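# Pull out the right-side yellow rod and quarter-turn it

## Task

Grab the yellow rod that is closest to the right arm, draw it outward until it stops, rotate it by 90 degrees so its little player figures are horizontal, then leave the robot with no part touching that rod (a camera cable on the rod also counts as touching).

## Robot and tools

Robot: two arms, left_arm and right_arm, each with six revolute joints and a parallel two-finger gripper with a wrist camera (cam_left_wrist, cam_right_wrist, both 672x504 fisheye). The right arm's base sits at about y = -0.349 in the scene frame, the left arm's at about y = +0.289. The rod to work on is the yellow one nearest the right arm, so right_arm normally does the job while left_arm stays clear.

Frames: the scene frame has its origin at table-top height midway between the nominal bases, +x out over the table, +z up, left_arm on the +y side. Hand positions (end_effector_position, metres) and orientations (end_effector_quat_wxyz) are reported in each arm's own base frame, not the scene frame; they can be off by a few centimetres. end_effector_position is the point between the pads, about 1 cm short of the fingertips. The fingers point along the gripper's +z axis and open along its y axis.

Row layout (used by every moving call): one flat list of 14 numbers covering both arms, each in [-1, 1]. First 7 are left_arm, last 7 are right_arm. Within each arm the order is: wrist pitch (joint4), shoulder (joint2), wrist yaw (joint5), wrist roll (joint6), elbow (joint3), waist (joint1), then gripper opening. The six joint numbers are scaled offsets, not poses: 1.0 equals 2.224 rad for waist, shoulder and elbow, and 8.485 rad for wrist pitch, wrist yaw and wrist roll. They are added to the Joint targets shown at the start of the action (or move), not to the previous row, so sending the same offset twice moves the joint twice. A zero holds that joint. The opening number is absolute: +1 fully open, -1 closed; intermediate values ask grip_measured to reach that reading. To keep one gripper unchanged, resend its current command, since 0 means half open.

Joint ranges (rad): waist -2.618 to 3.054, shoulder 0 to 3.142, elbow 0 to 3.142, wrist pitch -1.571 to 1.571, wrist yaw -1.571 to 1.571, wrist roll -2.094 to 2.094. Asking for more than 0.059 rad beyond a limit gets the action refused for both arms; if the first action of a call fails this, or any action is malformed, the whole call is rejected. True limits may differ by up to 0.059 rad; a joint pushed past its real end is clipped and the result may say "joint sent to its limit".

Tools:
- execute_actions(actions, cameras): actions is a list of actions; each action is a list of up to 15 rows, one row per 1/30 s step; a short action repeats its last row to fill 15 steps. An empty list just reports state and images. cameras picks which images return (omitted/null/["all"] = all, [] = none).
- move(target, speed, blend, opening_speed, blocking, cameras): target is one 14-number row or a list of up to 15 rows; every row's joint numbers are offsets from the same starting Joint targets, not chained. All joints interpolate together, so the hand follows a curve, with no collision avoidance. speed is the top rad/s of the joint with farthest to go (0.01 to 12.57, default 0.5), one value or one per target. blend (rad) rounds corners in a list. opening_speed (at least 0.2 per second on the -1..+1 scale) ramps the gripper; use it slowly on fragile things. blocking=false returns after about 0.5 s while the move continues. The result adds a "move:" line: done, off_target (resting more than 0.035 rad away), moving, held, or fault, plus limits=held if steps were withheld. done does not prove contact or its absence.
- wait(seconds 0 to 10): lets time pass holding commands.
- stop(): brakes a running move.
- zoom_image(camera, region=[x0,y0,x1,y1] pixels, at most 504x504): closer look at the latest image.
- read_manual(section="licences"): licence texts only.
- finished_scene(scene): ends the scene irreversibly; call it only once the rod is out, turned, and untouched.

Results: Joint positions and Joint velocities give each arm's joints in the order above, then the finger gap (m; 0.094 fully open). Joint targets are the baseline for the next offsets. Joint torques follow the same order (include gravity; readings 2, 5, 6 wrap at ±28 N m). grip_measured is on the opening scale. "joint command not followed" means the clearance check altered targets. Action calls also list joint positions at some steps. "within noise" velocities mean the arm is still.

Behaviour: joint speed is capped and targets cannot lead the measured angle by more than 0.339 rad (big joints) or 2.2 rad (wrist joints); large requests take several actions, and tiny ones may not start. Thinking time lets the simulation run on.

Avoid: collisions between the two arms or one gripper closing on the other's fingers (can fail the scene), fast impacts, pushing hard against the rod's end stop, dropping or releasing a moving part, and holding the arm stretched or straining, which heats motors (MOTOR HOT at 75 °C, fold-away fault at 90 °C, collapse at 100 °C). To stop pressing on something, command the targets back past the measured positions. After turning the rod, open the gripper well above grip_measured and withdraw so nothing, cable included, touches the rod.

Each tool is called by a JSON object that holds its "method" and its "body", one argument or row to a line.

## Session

{"method": "execute_actions", "body": {
  "actions": []
}}

Scene clock: 0.00 s.
left_arm: end_effector_position=(+0.3899, -0.0004, +0.1147) grip_measured=+1.000 end_effector_quat_wxyz=(+0.609, -0.026, +0.793, +0.006) | right_arm: end_effector_position=(+0.3960, -0.0474, +0.1154) grip_measured=+1.000 end_effector_quat_wxyz=(+0.595, +0.094, +0.794, -0.086)
Joint names: [wrist pitch, shoulder, wrist yaw, wrist roll, elbow, waist]
Joint positions: left_arm=[0.911 1.495 -0.08 -0.043 0.322 -0.04 0.094] | right_arm=[0.848 1.518 0.234 0.044 0.38 -0.018 0.094]
Joint velocities: within noise
Joint torques (N m): no reading
Heat: left arm: 42 °C; right arm: 39 °C.
Joint targets: left_arm=[0.899 1.493 -0.081 -0.042 0.324 -0.040] | right_arm=[0.837 1.515 0.234 0.045 0.383 -0.018]
Tool commands: left_gripper/opening=+1.0 right_gripper/opening=+1.0
camera_calibration:
cam_left_wrist: T_world_to_cam=[[0.0222135, -0.980285, 0.196335, -0.0420869], [-0.593611, -0.170951, -0.786385, 0.357186], [0.804446, -0.0990782, -0.585705, -0.125405], [0, 0, 0, 1]] pos_world=[0.313846, 0.00737939, 0.215698]
cam_right_wrist: T_world_to_cam=[[-0.244005, -0.947103, 0.208463, 0.0183839], [-0.655393, 0.00260904, -0.755284, 0.379511], [0.714788, -0.320918, -0.621361, -0.108823], [0, 0, 0, 1]] pos_world=[0.331, -0.0185021, 0.215188]

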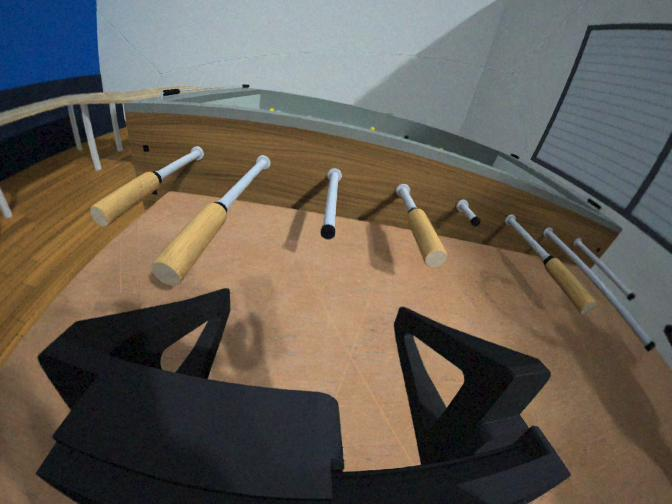

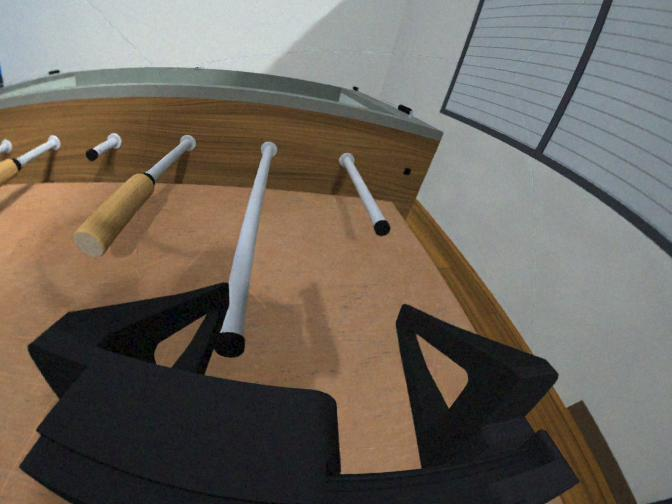

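{"method": "move", "body": {
  "target": [0,0,0,0,0,0,1,-0.1507,-0.0459,-0.0192,-0.0053,0.5274,0.0755,0.6],
  "speed": 1.2,
  "cameras": ["cam_right_wrist"]
}}

{"method": "zoom_image", "body": {
  "camera": "cam_right_wrist",
  "region": [200, 130, 440, 280]
}}

Scene clock: 25.50 s.
left_arm: end_effector_position=(+0.3899, -0.0004, +0.1147) grip_measured=+1.000 end_effector_quat_wxyz=(+0.609, -0.026, +0.793, +0.006) | right_arm: end_effector_position=(+0.4479, +0.0511, +0.3971) grip_measured=+0.602 end_effector_quat_wxyz=(+0.595, -0.031, +0.803, +0.012)
Joint names: [wrist pitch, shoulder, wrist yaw, wrist roll, elbow, waist]
Joint positions: left_arm=[0.911 1.495 -0.08 -0.043 0.322 -0.04 0.094] | right_arm=[-0.426 1.412 0.083 0.007 1.539 0.144 0.075]
Joint velocities: within noise
Joint torques (N m): left_arm=[1.89 -5.76 -0.02 0.02 5.35 -0.03] | right_arm=[1.64 -4.96 -0.07 -0.07 8.31 0.58]
Heat: left arm: 42 °C; right arm: 41 °C.
Joint targets: left_arm=[0.899 1.493 -0.081 -0.042 0.324 -0.040] | right_arm=[-0.442 1.413 0.071 0.000 1.556 0.150]
move: done
camera_calibration:
cam_right_wrist: T_world_to_cam=[[0.0668142, -0.977151, 0.201773, -0.0693347], [-0.635313, -0.197596, -0.746548, 0.623826], [0.769359, -0.0783088, -0.633998, 0.0290245], [0, 0, 0, 1]] pos_world=[0.378627, 0.0577878, 0.498107]
Images, in order (width x height): cam_right_wrist 672x504.

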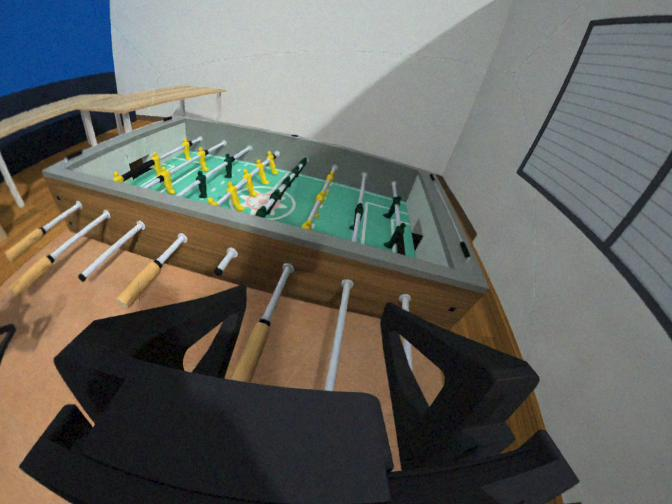

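Scaled by 2.100 from the camera's 672x504 image, which has a finer 960x720 frame.

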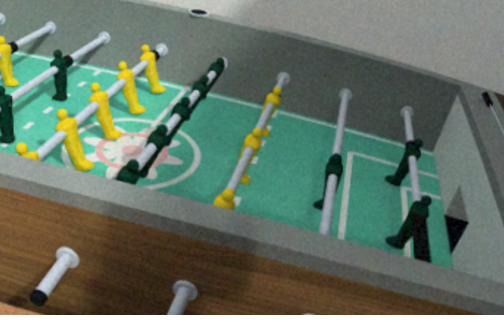

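{"method": "move", "body": {
  "target": [
    [0,0,0,0,0,0,1,0.17,0.219,0.0536,-0.185,-0.3597,0.1412,0.2],
    [0,0,0,0,0,0,1,0.2334,0.3964,0.0536,-0.185,-0.3597,0.1412,0.2]
  ],
  "speed": [1.0,0.6],
  "blend": 0.1,
  "opening_speed": 0.5,
  "cameras": ["cam_right_wrist"]
}}

Scene clock: 59.23 s.
left_arm: end_effector_position=(+0.3899, -0.0004, +0.1147) grip_measured=+1.000 end_effector_quat_wxyz=(+0.609, -0.026, +0.793, +0.006) | right_arm: end_effector_position=(+0.4793, +0.1389, +0.0720) grip_measured=+0.202 end_effector_quat_wxyz=(+0.474, -0.494, +0.518, -0.513)
Joint names: [wrist pitch, shoulder, wrist yaw, wrist roll, elbow, waist]
Joint positions: left_arm=[0.911 1.495 -0.08 -0.043 0.322 -0.04 0.094] | right_arm=[1.48 2.278 0.522 -1.572 0.769 0.459 0.056]
Joint velocities: within noise
Joint torques (N m): left_arm=[1.88 -5.76 -0.04 0.02 5.33 -0.03] | right_arm=[2.23 -7.47 0.09 0.03 2.47 0.47]
Heat: left arm: 41 °C; right arm: 43 °C.
Joint targets: left_arm=[0.899 1.493 -0.081 -0.042 0.324 -0.040] | right_arm=[1.539 2.294 0.526 -1.570 0.756 0.464]
move: off_target (right_arm); right_arm: the wrist pitch is farthest, 0.058 rad from its target
camera_calibration:
cam_right_wrist: T_world_to_cam=[[-0.0123217, 0.19449, 0.980827, -0.10103], [-0.451226, -0.87643, 0.16812, 0.358634], [0.892324, -0.440504, 0.098558, -0.255824], [0, 0, 0, 1]] pos_world=[0.388859, 0.221276, 0.064013]
Images, in order (width x height): cam_right_wrist 672x504.

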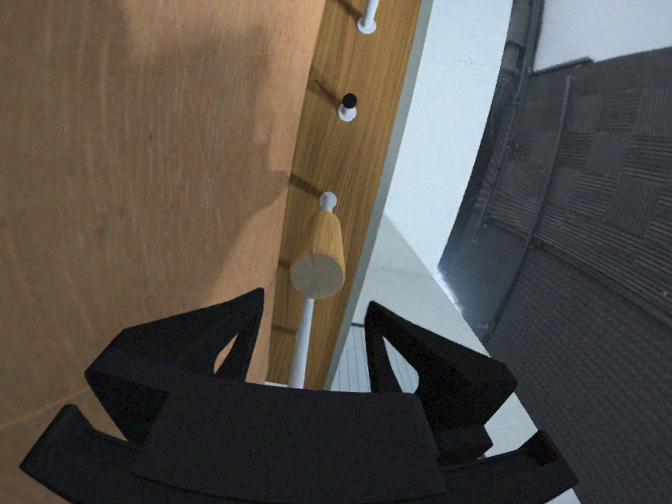

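{"method": "move", "body": {
  "target": [0,0,0,0,0,0,1,-0.0256,0.0490,-0.0117,0,0.1464,-0.0447,0.2],
  "speed": 0.4,
  "cameras": ["cam_right_wrist"]
}}

Scene clock: 67.17 s.
left_arm: end_effector_position=(+0.3899, -0.0004, +0.1147) grip_measured=+1.000 end_effector_quat_wxyz=(+0.609, -0.026, +0.793, +0.006) | right_arm: end_effector_position=(+0.5509, +0.1337, +0.0810) grip_measured=+0.202 end_effector_quat_wxyz=(+0.485, -0.480, +0.515, -0.519)
Joint names: [wrist pitch, shoulder, wrist yaw, wrist roll, elbow, waist]
Joint positions: left_arm=[0.911 1.495 -0.08 -0.043 0.322 -0.04 0.094] | right_arm=[1.327 2.379 0.44 -1.572 1.061 0.371 0.056]
Joint velocities: within noise
Joint torques (N m): left_arm=[1.88 -5.82 -0.03 0.01 5.33 -0.12] | right_arm=[1.62 -8.47 -0.11 0.04 6.01 -0.51]
Heat: left arm: 41 °C; right arm: 44 °C.
Joint targets: left_arm=[0.899 1.493 -0.081 -0.042 0.324 -0.040] | right_arm=[1.321 2.403 0.427 -1.570 1.082 0.365]
move: done
camera_calibration:
cam_right_wrist: T_world_to_cam=[[-0.0450859, 0.17913, 0.982792, -0.0880054], [-0.461821, -0.876094, 0.138496, 0.392989], [0.885826, -0.44763, 0.122225, -0.320257], [0, 0, 0, 1]] pos_world=[0.461215, 0.216703, 0.0712071]
Images, in order (width x height): cam_right_wrist 672x504.

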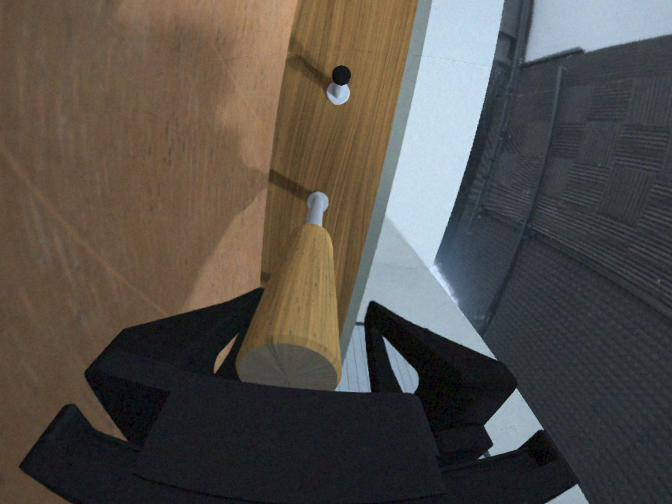

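{"method": "move", "body": {
  "target": [
    [0,0,0,0,0,0,1,0.0028,0.0108,0,0,0,0,0.2],
    [0,0,0,0,0,0,1,0.0028,0.0108,0,0,0,0,-0.7]
  ],
  "opening_speed": 0.6,
  "cameras": ["cam_right_wrist"]
}}

Scene clock: 82.03 s.
left_arm: end_effector_position=(+0.3899, -0.0004, +0.1147) grip_measured=+1.000 end_effector_quat_wxyz=(+0.609, -0.026, +0.793, +0.006) | right_arm: end_effector_position=(+0.5503, +0.1336, +0.0717) grip_measured=-0.310 end_effector_quat_wxyz=(+0.483, -0.482, +0.516, -0.518)
Joint names: [wrist pitch, shoulder, wrist yaw, wrist roll, elbow, waist]
Joint positions: left_arm=[0.911 1.495 -0.08 -0.043 0.322 -0.04 0.094] | right_arm=[1.344 2.405 0.439 -1.573 1.063 0.371 0.032]
Joint velocities: within noise
Joint torques (N m): left_arm=[1.88 -5.74 -0.02 0.01 5.3 -0.05] | right_arm=[1.72 -8.65 -0.1 0.04 5.72 -0.51]
Heat: left arm: 41 °C; right arm: 44 °C.
Joint targets: left_arm=[0.899 1.493 -0.081 -0.042 0.324 -0.040] | right_arm=[1.346 2.428 0.427 -1.570 1.082 0.365]
move: done
camera_calibration:
cam_right_wrist: T_world_to_cam=[[-0.0392138, 0.182152, 0.982488, -0.0825134], [-0.460339, -0.875981, 0.144032, 0.392765], [0.886877, -0.44663, 0.118202, -0.319026], [0, 0, 0, 1]] pos_world=[0.460506, 0.216598, 0.0622072]
Images, in order (width x height): cam_right_wrist 672x504.

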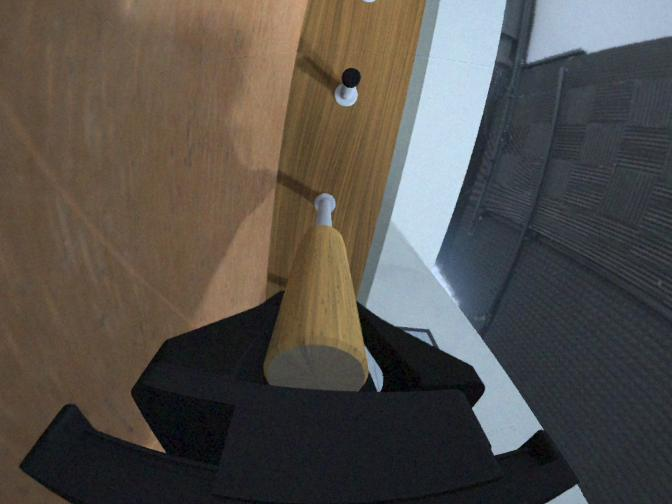

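{"method": "move", "body": {
  "target": [
    [0,0,0,0,0,0,1,0,0,0,0.185,0,0,-0.7],
    [0,0,0,0,0,0,1,0.013,-0.0343,0.0059,0.185,-0.084,0.0225,-0.7],
    [0,0,0,0,0,0,1,-0.013,-0.1351,0.0118,0.1954,-0.1635,0.0481,-0.7]
  ],
  "speed": [1.0,0.35,0.3],
  "blend": 0.05,
  "cameras": ["cam_right_wrist"]
}}

Scene clock: 95.20 s.
left_arm: end_effector_position=(+0.3899, -0.0004, +0.1147) grip_measured=+1.000 end_effector_quat_wxyz=(+0.609, -0.026, +0.793, +0.006) | right_arm: end_effector_position=(+0.4702, +0.1441, +0.0587) grip_measured=-0.311 end_effector_quat_wxyz=(+0.642, +0.004, +0.766, -0.027)
Joint names: [wrist pitch, shoulder, wrist yaw, wrist roll, elbow, waist]
Joint positions: left_arm=[0.911 1.495 -0.08 -0.043 0.322 -0.04 0.094] | right_arm=[1.223 2.165 0.511 0.063 0.741 0.474 0.032]
Joint velocities: within noise
Joint torques (N m): left_arm=[1.88 -5.78 -0.04 0.03 5.38 -0.01] | right_arm=[1.81 -11.55 0.28 0.28 2.22 -0.17]
Heat: left arm: 41 °C; right arm: 44 °C.
Joint targets: left_arm=[0.899 1.493 -0.081 -0.042 0.324 -0.040] | right_arm=[1.235 2.127 0.527 0.088 0.718 0.472]
move: off_target (right_arm); right_arm: the shoulder is farthest, 0.037 rad from its target
camera_calibration:
cam_right_wrist: T_world_to_cam=[[-0.056532, -0.974119, 0.218851, 0.144833], [-0.55694, -0.151159, -0.816682, 0.364303], [0.828627, -0.168056, -0.53398, -0.216195], [0, 0, 0, 1]] pos_world=[0.390228, 0.15982, 0.150379]
Images, in order (width x height): cam_right_wrist 672x504.

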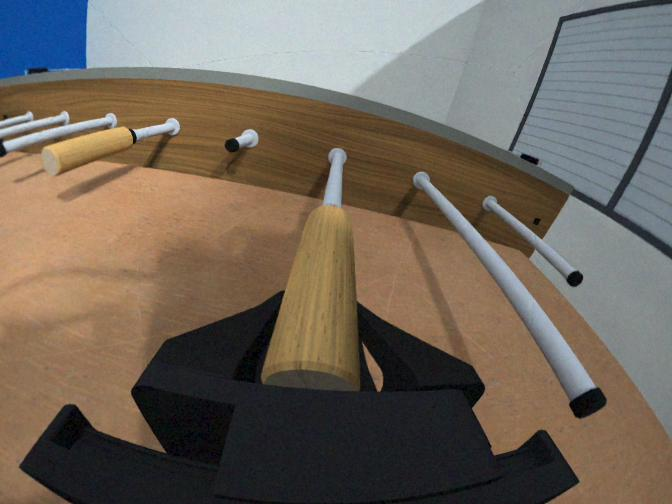

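{"method": "move", "body": {
  "target": [0,0,0,0,0,0,1,-0.0533,-0.1068,0.0009,0.0153,-0.0094,0.0175,-0.7],
  "speed": 0.3,
  "cameras": ["cam_right_wrist"]
}}

Scene clock: 105.60 s.
left_arm: end_effector_position=(+0.3899, -0.0004, +0.1147) grip_measured=+1.000 end_effector_quat_wxyz=(+0.609, -0.026, +0.793, +0.006) | right_arm: end_effector_position=(+0.4634, +0.1471, +0.0608) grip_measured=-0.314 end_effector_quat_wxyz=(+0.568, +0.011, +0.823, -0.008)
Joint names: [wrist pitch, shoulder, wrist yaw, wrist roll, elbow, waist]
Joint positions: left_arm=[0.911 1.495 -0.08 -0.043 0.322 -0.04 0.094] | right_arm=[0.804 1.986 0.462 0.19 0.774 0.469 0.032]
Joint velocities: within noise
Joint torques (N m): left_arm=[1.87 -5.79 -0.02 0.02 5.35 -0.08] | right_arm=[1.48 -16.03 0.95 0.25 -0.68 3.71]
Heat: left arm: 41 °C; right arm: 44 °C.
Joint targets: left_arm=[0.899 1.493 -0.081 -0.042 0.324 -0.040] | right_arm=[0.783 1.889 0.535 0.218 0.697 0.511]
move: off_target (right_arm); right_arm: the shoulder is farthest, 0.096 rad from its target
camera_calibration:
cam_right_wrist: T_world_to_cam=[[-0.00996358, -0.982884, 0.183955, 0.128713], [-0.697948, -0.124904, -0.705172, 0.417359], [0.71608, -0.135417, -0.684757, -0.152412], [0, 0, 0, 1]] pos_world=[0.401716, 0.158001, 0.166268]
Images, in order (width x height): cam_right_wrist 672x504.

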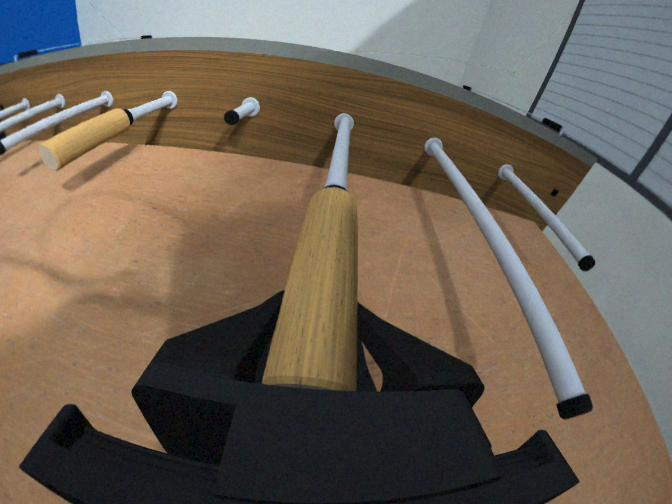

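{"method": "move", "body": {
  "target": [0,0,0,0,0,0,1,0.002,0.0349,-0.0069,-0.0026,0.0277,-0.0151,-0.7],
  "speed": 0.3,
  "cameras": []
}}

{"method": "move", "body": {
  "target": [
    [0,0,0,0,0,0,1,0,0,0,0,0,0,0.5],
    [0,0,0,0,0,0,1,-0.0587,-0.1778,0.0125,0.0203,-0.0453,0.0621,0.5],
    [0,0,0,0,0,0,1,-0.1464,-0.2491,-0.0477,-0.0231,0.3584,-0.147,0.5]
  ],
  "speed": [0.4,0.5,1.0],
  "opening_speed": 1,
  "cameras": ["cam_right_wrist"]
}}

{"method": "zoom_image", "body": {
  "camera": "cam_right_wrist",
  "region": [200, 130, 440, 280]
}}

Scene clock: 125.23 s.
left_arm: end_effector_position=(+0.3899, -0.0004, +0.1147) grip_measured=+1.000 end_effector_quat_wxyz=(+0.609, -0.026, +0.793, +0.006) | right_arm: end_effector_position=(+0.4660, +0.1484, +0.0612) grip_measured=-0.314 end_effector_quat_wxyz=(+0.565, +0.009, +0.825, -0.004)
Joint names: [wrist pitch, shoulder, wrist yaw, wrist roll, elbow, waist]
Joint positions: left_arm=[0.911 1.495 -0.08 -0.043 0.322 -0.04 0.094] | right_arm=[0.788 1.987 0.448 0.191 0.787 0.465 0.032]
Joint velocities: within noise
Joint torques (N m): left_arm=[1.89 -5.75 -0.04 0.03 5.34 -0.05] | right_arm=[1.77 -9.68 0.46 0.06 2.91 1.16]
Heat: left arm: 41 °C; right arm: 44 °C.
Joint targets: left_arm=[0.899 1.493 -0.081 -0.042 0.324 -0.040] | right_arm=[0.800 1.967 0.476 0.196 0.759 0.477]
move: done
No camera images: "cameras" was empty.

Scene clock: 129.63 s.
left_arm: end_effector_position=(+0.3899, -0.0004, +0.1147) grip_measured=+1.000 end_effector_quat_wxyz=(+0.609, -0.026, +0.793, +0.006) | right_arm: end_effector_position=(+0.4467, +0.0550, +0.3988) grip_measured=+0.498 end_effector_quat_wxyz=(+0.596, -0.034, +0.802, +0.015)
Joint names: [wrist pitch, shoulder, wrist yaw, wrist roll, elbow, waist]
Joint positions: left_arm=[0.911 1.495 -0.08 -0.043 0.322 -0.04 0.094] | right_arm=[-0.427 1.409 0.083 0.008 1.541 0.153 0.07]
Joint velocities: within noise
Joint torques (N m): left_arm=[1.88 -5.78 -0.02 0.01 5.29 -0.03] | right_arm=[1.64 -4.74 -0.08 -0.06 8.12 -0.2]
Heat: left arm: 41 °C; right arm: 43 °C.
Joint targets: left_arm=[0.899 1.493 -0.081 -0.042 0.324 -0.040] | right_arm=[-0.442 1.413 0.071 0.000 1.556 0.150]
move: done
camera_calibration:
cam_right_wrist: T_world_to_cam=[[0.0746548, -0.976699, 0.201213, -0.0691922], [-0.631074, -0.202504, -0.748824, 0.624289], [0.772122, -0.0710771, -0.631487, 0.028663], [0, 0, 0, 1]] pos_world=[0.377007, 0.0608788, 0.499506]
Images, in order (width x height): cam_right_wrist 672x504.

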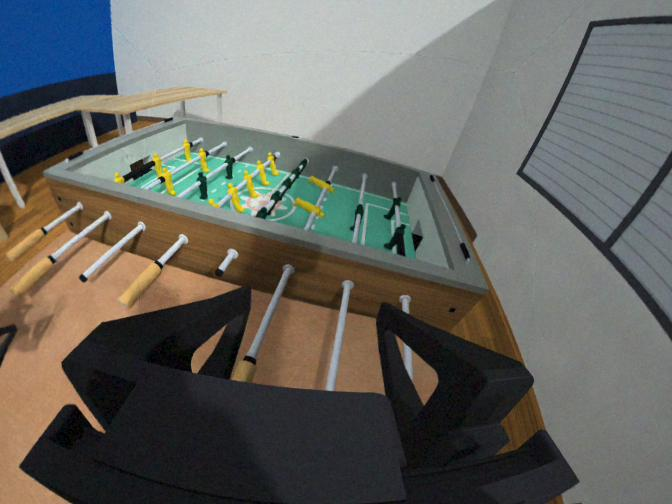

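Scaled by 2.100 from the camera's 672x504 image, which has a finer 960x720 frame.

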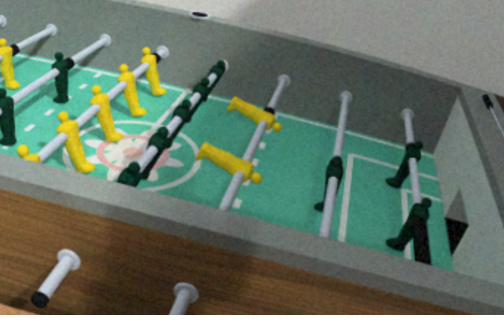

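{"method": "zoom_image", "body": {
  "camera": "cam_right_wrist",
  "region": [280, 160, 350, 230]
}}

Scaled by 7.200 from the camera's 672x504 image, which has a finer 960x720 frame.

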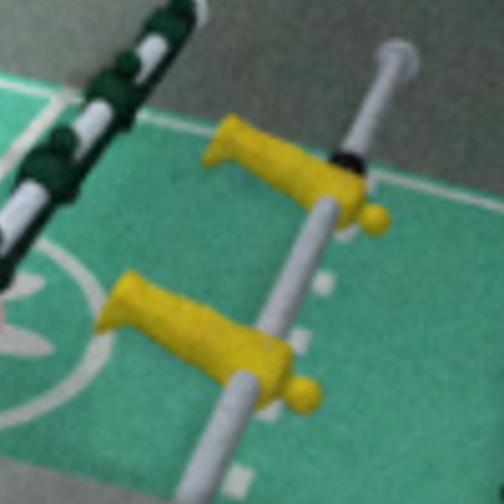

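{"method": "move", "body": {
  "target": [
    [0,0,0,0,0,0,1,0.0877,0.0713,0.0602,0.0434,-0.4037,0.2091,0.5],
    [0,0,0,0,0,0,1,0.1464,0.2491,0.0477,0.0231,-0.3584,0.147,0.5],
    [0,0,0,0,0,0,1,0.1464,0.2491,0.0477,0.0231,-0.3584,0.147,-0.7]
  ],
  "speed": [1.0,0.4,0.4],
  "opening_speed": 0.8,
  "cameras": ["cam_right_wrist"]
}}

Scene clock: 204.73 s.
left_arm: end_effector_position=(+0.3899, -0.0004, +0.1147) grip_measured=+1.000 end_effector_quat_wxyz=(+0.609, -0.026, +0.793, +0.006) | right_arm: end_effector_position=(+0.4514, +0.1479, +0.0602) grip_measured=-0.304 end_effector_quat_wxyz=(+0.562, +0.008, +0.827, -0.007)
Joint names: [wrist pitch, shoulder, wrist yaw, wrist roll, elbow, waist]
Joint positions: left_arm=[0.911 1.495 -0.08 -0.043 0.322 -0.04 0.094] | right_arm=[0.792 1.952 0.469 0.199 0.735 0.485 0.033]
Joint velocities: within noise
Joint torques (N m): left_arm=[1.87 -5.75 -0.03 0.02 5.34 -0.09] | right_arm=[1.72 -6.49 0.24 -0.03 6.69 -0.65]
Heat: left arm: 40 °C; right arm: 44 °C.
Joint targets: left_arm=[0.899 1.493 -0.081 -0.042 0.324 -0.040] | right_arm=[0.800 1.967 0.476 0.196 0.759 0.477]
move: done
camera_calibration:
cam_right_wrist: T_world_to_cam=[[-0.00153688, -0.982629, 0.185575, 0.125555], [-0.706656, -0.130238, -0.695468, 0.412838], [0.707556, -0.132207, -0.69418, -0.140228], [0, 0, 0, 1]] pos_world=[0.391147, 0.158602, 0.166473]
Images, in order (width x height): cam_right_wrist 672x504.

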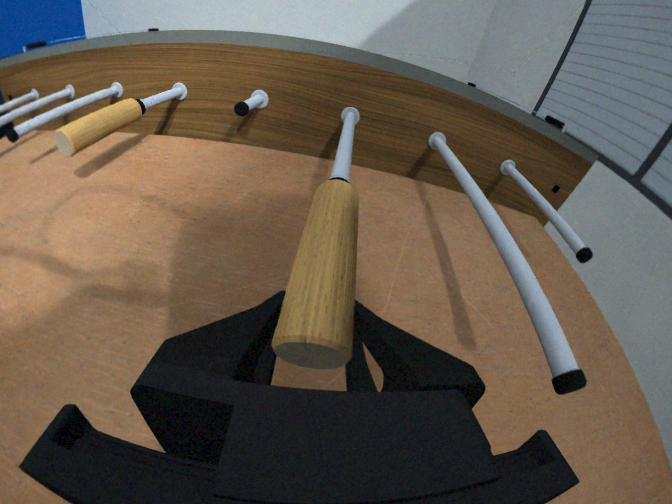

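{"method": "move", "body": {
  "target": [
    [0,0,0,0,0,0,1,0,0,0,-0.0289,0,0,-0.7],
    [0,0,0,0,0,0,1,0,0,0,-0.0289,0,0,0.5],
    [0,0,0,0,0,0,1,-0.0587,-0.1778,0.0125,-0.01,-0.0453,0.0621,0.5],
    [0,0,0,0,0,0,1,-0.1464,-0.2491,-0.0477,-0.0231,0.3584,-0.147,0.5]
  ],
  "speed": [0.5,0.4,0.5,1.0],
  "opening_speed": 1,
  "cameras": ["cam_right_wrist"]
}}

{"method": "zoom_image", "body": {
  "camera": "cam_right_wrist",
  "region": [280, 160, 350, 230]
}}

Scene clock: 217.17 s.
left_arm: end_effector_position=(+0.3899, -0.0004, +0.1147) grip_measured=+1.000 end_effector_quat_wxyz=(+0.609, -0.026, +0.793, +0.006) | right_arm: end_effector_position=(+0.4467, +0.0551, +0.3988) grip_measured=+0.498 end_effector_quat_wxyz=(+0.596, -0.034, +0.802, +0.015)
Joint names: [wrist pitch, shoulder, wrist yaw, wrist roll, elbow, waist]
Joint positions: left_arm=[0.911 1.495 -0.08 -0.043 0.322 -0.04 0.094] | right_arm=[-0.427 1.409 0.083 0.008 1.541 0.153 0.07]
Joint velocities: within noise
Joint torques (N m): left_arm=[1.88 -5.76 -0.04 0.02 5.33 -0.06] | right_arm=[1.64 -4.74 -0.02 -0.07 8.13 -0.24]
Heat: left arm: 40 °C; right arm: 45 °C.
Joint targets: left_arm=[0.899 1.493 -0.081 -0.042 0.324 -0.040] | right_arm=[-0.442 1.413 0.071 0.000 1.556 0.150]
move: done; target 2's new numbers were sent with right_arm's wrist roll 0.066 rad from that target
camera_calibration:
cam_right_wrist: T_world_to_cam=[[0.074639, -0.976672, 0.201348, -0.069157], [-0.631083, -0.202597, -0.748791, 0.624302], [0.772116, -0.071178, -0.631483, 0.0286763], [0, 0, 0, 1]] pos_world=[0.377007, 0.0609792, 0.499505]
Images, in order (width x height): cam_right_wrist 672x504.

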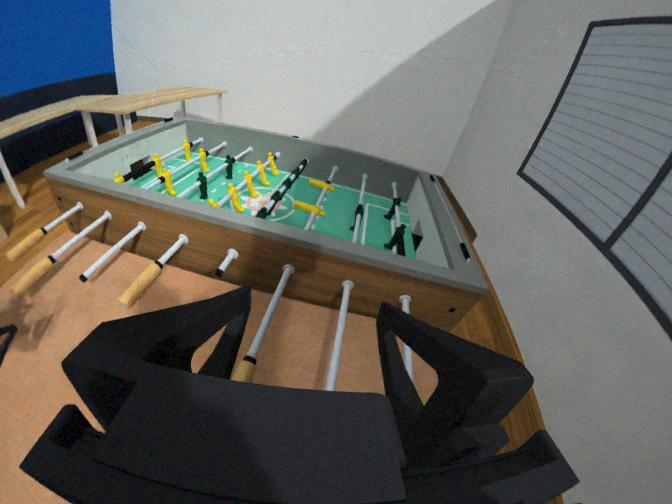

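Scaled by 7.200 from the camera's 672x504 image, which has a finer 960x720 frame.

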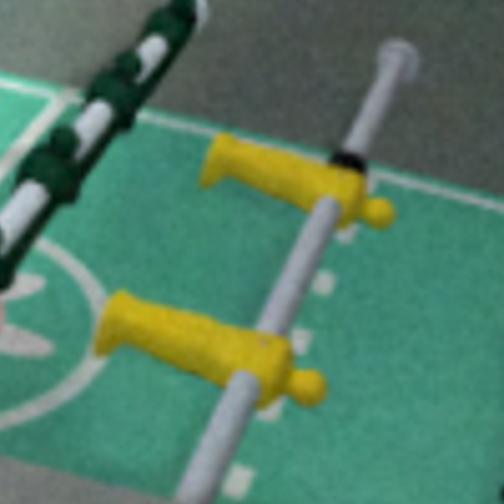

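{"method": "finished_scene", "body": {
  "scene": 2
}}

The scene is finished: the task was done.


## Next scene

The same job, from a new start.

{"method": "execute_actions", "body": {
  "actions": []
}}

Scene clock: 0.00 s.
left_arm: end_effector_position=(+0.4127, +0.0165, +0.1264) grip_measured=+1.000 end_effector_quat_wxyz=(+0.618, -0.002, +0.786, +0.007) | right_arm: end_effector_position=(+0.3903, -0.0463, +0.1052) grip_measured=+1.000 end_effector_quat_wxyz=(+0.587, +0.098, +0.798, -0.097)
Joint names: [wrist pitch, shoulder, wrist yaw, wrist roll, elbow, waist]
Joint positions: left_arm=[0.901 1.55 0.039 0.018 0.411 0.054 0.094] | right_arm=[0.871 1.537 0.276 0.046 0.357 0.003 0.094]
Joint velocities: within noise
Joint torques (N m): no reading
Heat: left arm: 39 °C; right arm: 37 °C.
Joint targets: left_arm=[0.889 1.548 0.039 0.019 0.413 0.054] | right_arm=[0.861 1.534 0.277 0.048 0.360 0.003]
Tool commands: left_gripper/opening=+1.0 right_gripper/opening=+1.0
camera_calibration:
cam_left_wrist: T_world_to_cam=[[-0.0177666, -0.985889, 0.166453, -0.00796993], [-0.580802, -0.125334, -0.804339, 0.378982], [0.813851, -0.110967, -0.570379, -0.140833], [0, 0, 0, 1]] pos_world=[0.334589, 0.0240143, 0.225829]
cam_right_wrist: T_world_to_cam=[[-0.259, -0.939853, 0.222701, 0.0247898], [-0.669431, 0.00846419, -0.742826, 0.372487], [0.696262, -0.341475, -0.631359, -0.103415], [0, 0, 0, 1]] pos_world=[0.327779, -0.0151678, 0.20588]

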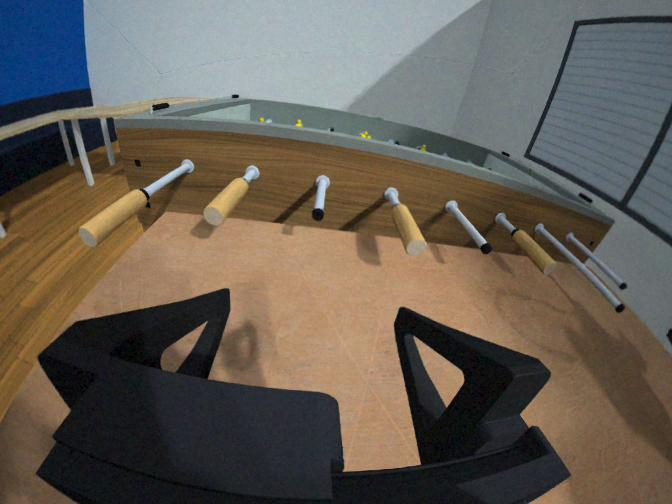

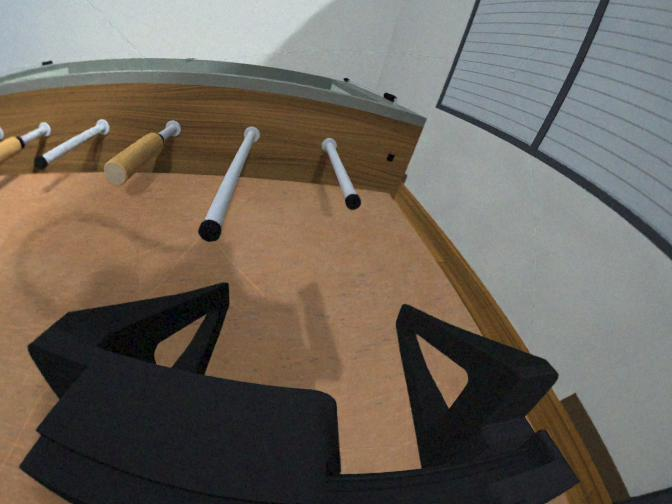

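{"method": "move", "body": {
  "target": [0,0,0,0,0,0,1,-0.1536,-0.0544,-0.0243,-0.0057,0.5378,0.0661,0.6],
  "speed": 1.2,
  "cameras": ["cam_right_wrist"]
}}

{"method": "zoom_image", "body": {
  "camera": "cam_right_wrist",
  "region": [270, 150, 350, 230]
}}

Scene clock: 10.63 s.
left_arm: end_effector_position=(+0.4127, +0.0165, +0.1264) grip_measured=+1.000 end_effector_quat_wxyz=(+0.618, -0.002, +0.786, +0.007) | right_arm: end_effector_position=(+0.4476, +0.0510, +0.3978) grip_measured=+0.602 end_effector_quat_wxyz=(+0.595, -0.031, +0.803, +0.011)
Joint names: [wrist pitch, shoulder, wrist yaw, wrist roll, elbow, waist]
Joint positions: left_arm=[0.901 1.55 0.039 0.018 0.411 0.054 0.094] | right_arm=[-0.427 1.411 0.083 0.006 1.541 0.144 0.075]
Joint velocities: within noise
Joint torques (N m): left_arm=[1.86 -6.78 0 0.01 5.68 -0.01] | right_arm=[1.55 -4.94 -0.08 -0.06 8.1 0.58]
Heat: left arm: 39 °C; right arm: 39 °C.
Joint targets: left_arm=[0.889 1.548 0.039 0.019 0.413 0.054] | right_arm=[-0.442 1.413 0.071 -0.001 1.556 0.150]
move: done
camera_calibration:
cam_right_wrist: T_world_to_cam=[[0.0667241, -0.976837, 0.203315, -0.0701842], [-0.634732, -0.198777, -0.746728, 0.624019], [0.769846, -0.0792257, -0.633293, 0.0291531], [0, 0, 0, 1]] pos_world=[0.378324, 0.0577919, 0.498705]
Images, in order (width x height): cam_right_wrist 672x504.

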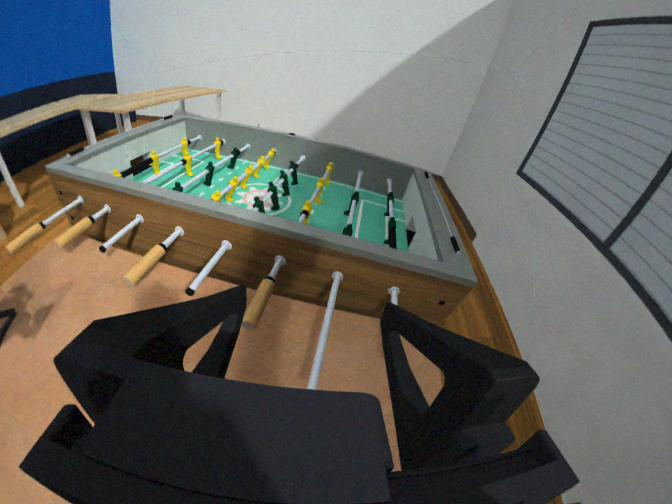

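Scaled by 6.300 from the camera's 672x504 image, which has a finer 960x720 frame.

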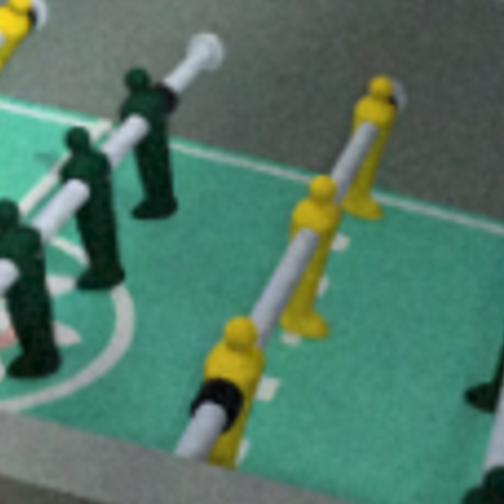

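{"method": "move", "body": {
  "target": [
    [0,0,0,0,0,0,1,0.1346,0.2864,0.0497,-0.185,-0.1356,0.1183,0.2],
    [0,0,0,0,0,0,1,0.1969,0.4811,0.0497,-0.185,-0.1356,0.1183,0.2]
  ],
  "speed": [1.0,0.6],
  "blend": 0.1,
  "opening_speed": 0.5,
  "cameras": ["cam_right_wrist"]
}}

Scene clock: 48.77 s.
left_arm: end_effector_position=(+0.4127, +0.0165, +0.1264) grip_measured=+1.000 end_effector_quat_wxyz=(+0.618, -0.002, +0.786, +0.007) | right_arm: end_effector_position=(+0.5815, +0.1626, +0.0781) grip_measured=+0.202 end_effector_quat_wxyz=(+0.482, -0.477, +0.518, -0.521)
Joint names: [wrist pitch, shoulder, wrist yaw, wrist roll, elbow, waist]
Joint positions: left_arm=[0.901 1.55 0.039 0.018 0.411 0.054 0.094] | right_arm=[1.213 2.469 0.489 -1.573 1.265 0.41 0.056]
Joint velocities: within noise
Joint torques (N m): left_arm=[1.86 -6.8 -0.02 0 5.65 -0.03] | right_arm=[1.84 -10.37 0.08 0.04 4.14 0.31]
Heat: left arm: 39 °C; right arm: 41 °C.
Joint targets: left_arm=[0.889 1.548 0.039 0.019 0.413 0.054] | right_arm=[1.228 2.483 0.493 -1.570 1.254 0.413]
move: done
camera_calibration:
cam_right_wrist: T_world_to_cam=[[-0.0431074, 0.180304, 0.982666, -0.0902164], [-0.470108, -0.871548, 0.139293, 0.436854], [0.881556, -0.455954, 0.122333, -0.330279], [0, 0, 0, 1]] pos_world=[0.492638, 0.246414, 0.0682055]
Images, in order (width x height): cam_right_wrist 672x504.

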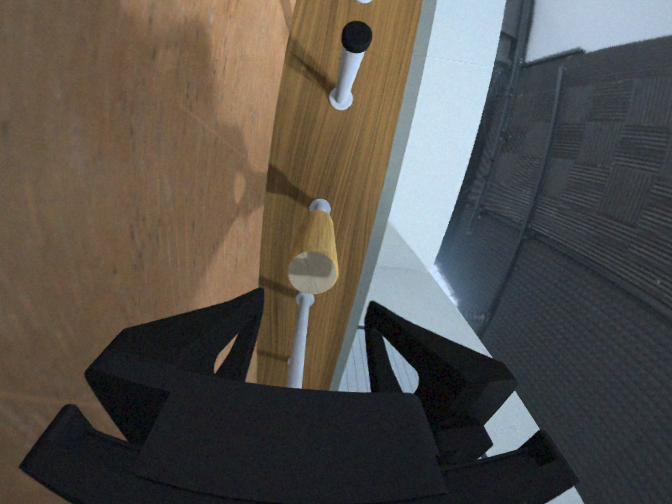

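{"method": "move", "body": {
  "target": [
    [0,0,0,0,0,0,1,-0.0277,0.0853,-0.0088,0,0.1911,-0.0337,0.2],
    [0,0,0,0,0,0,1,-0.0277,0.0853,-0.0088,0,0.1911,-0.0337,-0.7]
  ],
  "speed": 0.45,
  "opening_speed": 0.6,
  "cameras": ["cam_right_wrist"]
}}

Scene clock: 62.53 s.
left_arm: end_effector_position=(+0.4127, +0.0165, +0.1264) grip_measured=+1.000 end_effector_quat_wxyz=(+0.618, -0.002, +0.786, +0.007) | right_arm: end_effector_position=(+0.6542, +0.1572, +0.0765) grip_measured=-0.306 end_effector_quat_wxyz=(+0.483, -0.474, +0.518, -0.524)
Joint names: [wrist pitch, shoulder, wrist yaw, wrist roll, elbow, waist]
Joint positions: left_arm=[0.901 1.55 0.039 0.018 0.411 0.054 0.094] | right_arm=[1.006 2.644 0.431 -1.574 1.653 0.345 0.033]
Joint velocities: within noise
Joint torques (N m): left_arm=[1.85 -6.75 -0.02 0.01 5.65 -0.03] | right_arm=[1.56 -10.99 -0.1 0.04 7.84 -0.58]
Heat: left arm: 39 °C; right arm: 42 °C.
Joint targets: left_arm=[0.889 1.548 0.039 0.019 0.413 0.054] | right_arm=[0.993 2.673 0.418 -1.571 1.680 0.338]
move: done
camera_calibration:
cam_right_wrist: T_world_to_cam=[[-0.0483439, 0.179204, 0.982623, -0.081088], [-0.477006, -0.868483, 0.13492, 0.470869], [0.87757, -0.462194, 0.127467, -0.393446], [0, 0, 0, 1]] pos_world=[0.565964, 0.241624, 0.0663009]
Images, in order (width x height): cam_right_wrist 672x504.

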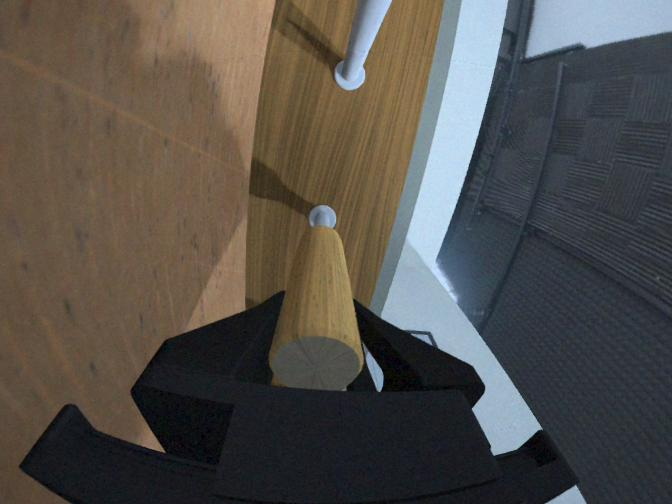

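{"method": "move", "body": {
  "target": [
    [0,0,0,0,0,0,1,0,0,0,0.1592,0,0,-0.7],
    [0,0,0,0,0,0,1,0.0203,-0.0661,0.0062,0.1592,-0.1438,0.0238,-0.7],
    [0,0,0,0,0,0,1,0.0391,-0.1175,0.0141,0.1592,-0.2668,0.054,-0.7],
    [0,0,0,0,0,0,1,0.0147,-0.2123,0.0204,0.1711,-0.3498,0.0812,-0.7],
    [0,0,0,0,0,0,1,-0.0201,-0.2908,0.022,0.1846,-0.3792,0.0987,-0.7]
  ],
  "speed": [1.0,0.4,0.4,0.4,0.3],
  "blend": 0.04,
  "cameras": ["cam_right_wrist"]
}}

Scene clock: 91.37 s.
left_arm: end_effector_position=(+0.4127, +0.0165, +0.1264) grip_measured=+1.000 end_effector_quat_wxyz=(+0.618, -0.002, +0.786, +0.007) | right_arm: end_effector_position=(+0.4816, +0.1738, +0.0660) grip_measured=-0.306 end_effector_quat_wxyz=(+0.593, -0.055, +0.799, -0.082)
Joint names: [wrist pitch, shoulder, wrist yaw, wrist roll, elbow, waist]
Joint positions: left_arm=[0.901 1.55 0.039 0.018 0.411 0.054 0.094] | right_arm=[0.856 2.093 0.577 -0.012 0.892 0.535 0.033]
Joint velocities: within noise
Joint torques (N m): left_arm=[1.85 -6.8 -0.01 0.02 5.65 -0.06] | right_arm=[1.32 -14.57 0.47 0.11 0.88 2.04]
Heat: left arm: 39 °C; right arm: 41 °C.
Joint targets: left_arm=[0.889 1.548 0.039 0.019 0.413 0.054] | right_arm=[0.823 2.026 0.605 -0.004 0.836 0.558]
move: off_target (right_arm); right_arm: the shoulder is farthest, 0.067 rad from its target
camera_calibration:
cam_right_wrist: T_world_to_cam=[[-0.00500836, -0.927278, 0.374341, 0.129575], [-0.647066, -0.282406, -0.708203, 0.440167], [0.762417, -0.24577, -0.598596, -0.167029], [0, 0, 0, 1]] pos_world=[0.412812, 0.203407, 0.163239]
Images, in order (width x height): cam_right_wrist 672x504.

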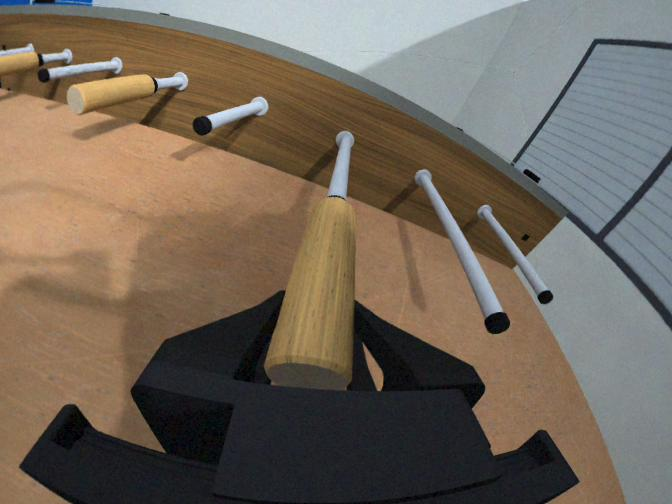

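{"method": "move", "body": {
  "target": [
    [0,0,0,0,0,0,1,0.0031,0.0241,-0.0026,-0.0008,0.0201,-0.0083,-0.7],
    [0,0,0,0,0,0,1,0.0031,0.0241,-0.0026,-0.0008,0.0201,-0.0083,0.5],
    [0,0,0,0,0,0,1,-0.0669,-0.1544,0.0042,0.024,-0.0222,0.0499,0.5],
    [0,0,0,0,0,0,1,-0.1491,-0.2756,-0.0629,0.0005,0.3237,-0.1835,0.5]
  ],
  "speed": [0.3,0.4,0.5,1.0],
  "opening_speed": 1,
  "cameras": ["cam_right_wrist"]
}}

{"method": "zoom_image", "body": {
  "camera": "cam_right_wrist",
  "region": [270, 150, 350, 230]
}}

Scene clock: 114.60 s.
left_arm: end_effector_position=(+0.4127, +0.0165, +0.1264) grip_measured=+1.000 end_effector_quat_wxyz=(+0.618, -0.002, +0.786, +0.007) | right_arm: end_effector_position=(+0.4459, +0.0542, +0.4018) grip_measured=+0.498 end_effector_quat_wxyz=(+0.598, -0.033, +0.800, +0.014)
Joint names: [wrist pitch, shoulder, wrist yaw, wrist roll, elbow, waist]
Joint positions: left_arm=[0.901 1.55 0.039 0.018 0.411 0.054 0.094] | right_arm=[-0.427 1.407 0.083 0.006 1.545 0.152 0.07]
Joint velocities: within noise
Joint torques (N m): left_arm=[1.85 -6.8 -0.01 0.01 5.64 -0.06] | right_arm=[1.59 -4.55 -0.05 -0.07 7.75 -0.14]
Heat: left arm: 39 °C; right arm: 42 °C.
Joint targets: left_arm=[0.889 1.548 0.039 0.019 0.413 0.054] | right_arm=[-0.443 1.413 0.071 0.000 1.556 0.150]
move: done
camera_calibration:
cam_right_wrist: T_world_to_cam=[[0.0722733, -0.976729, 0.201931, -0.0696574], [-0.62677, -0.201967, -0.752575, 0.625453], [0.775845, -0.0721735, -0.626782, 0.0276565], [0, 0, 0, 1]] pos_world=[0.375592, 0.0602805, 0.5021]
Images, in order (width x height): cam_right_wrist 672x504.

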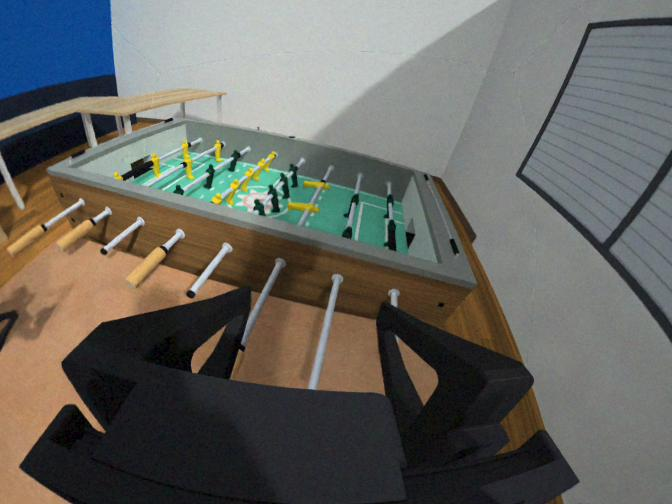

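Scaled by 6.300 from the camera's 672x504 image, which has a finer 960x720 frame.

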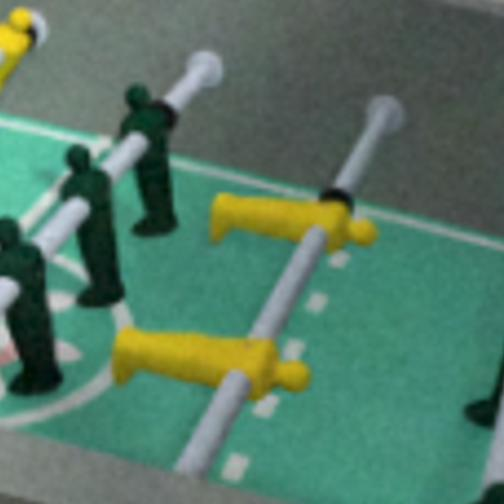

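{"method": "finished_scene", "body": {
  "scene": 3
}}

The scene is finished: the task was done.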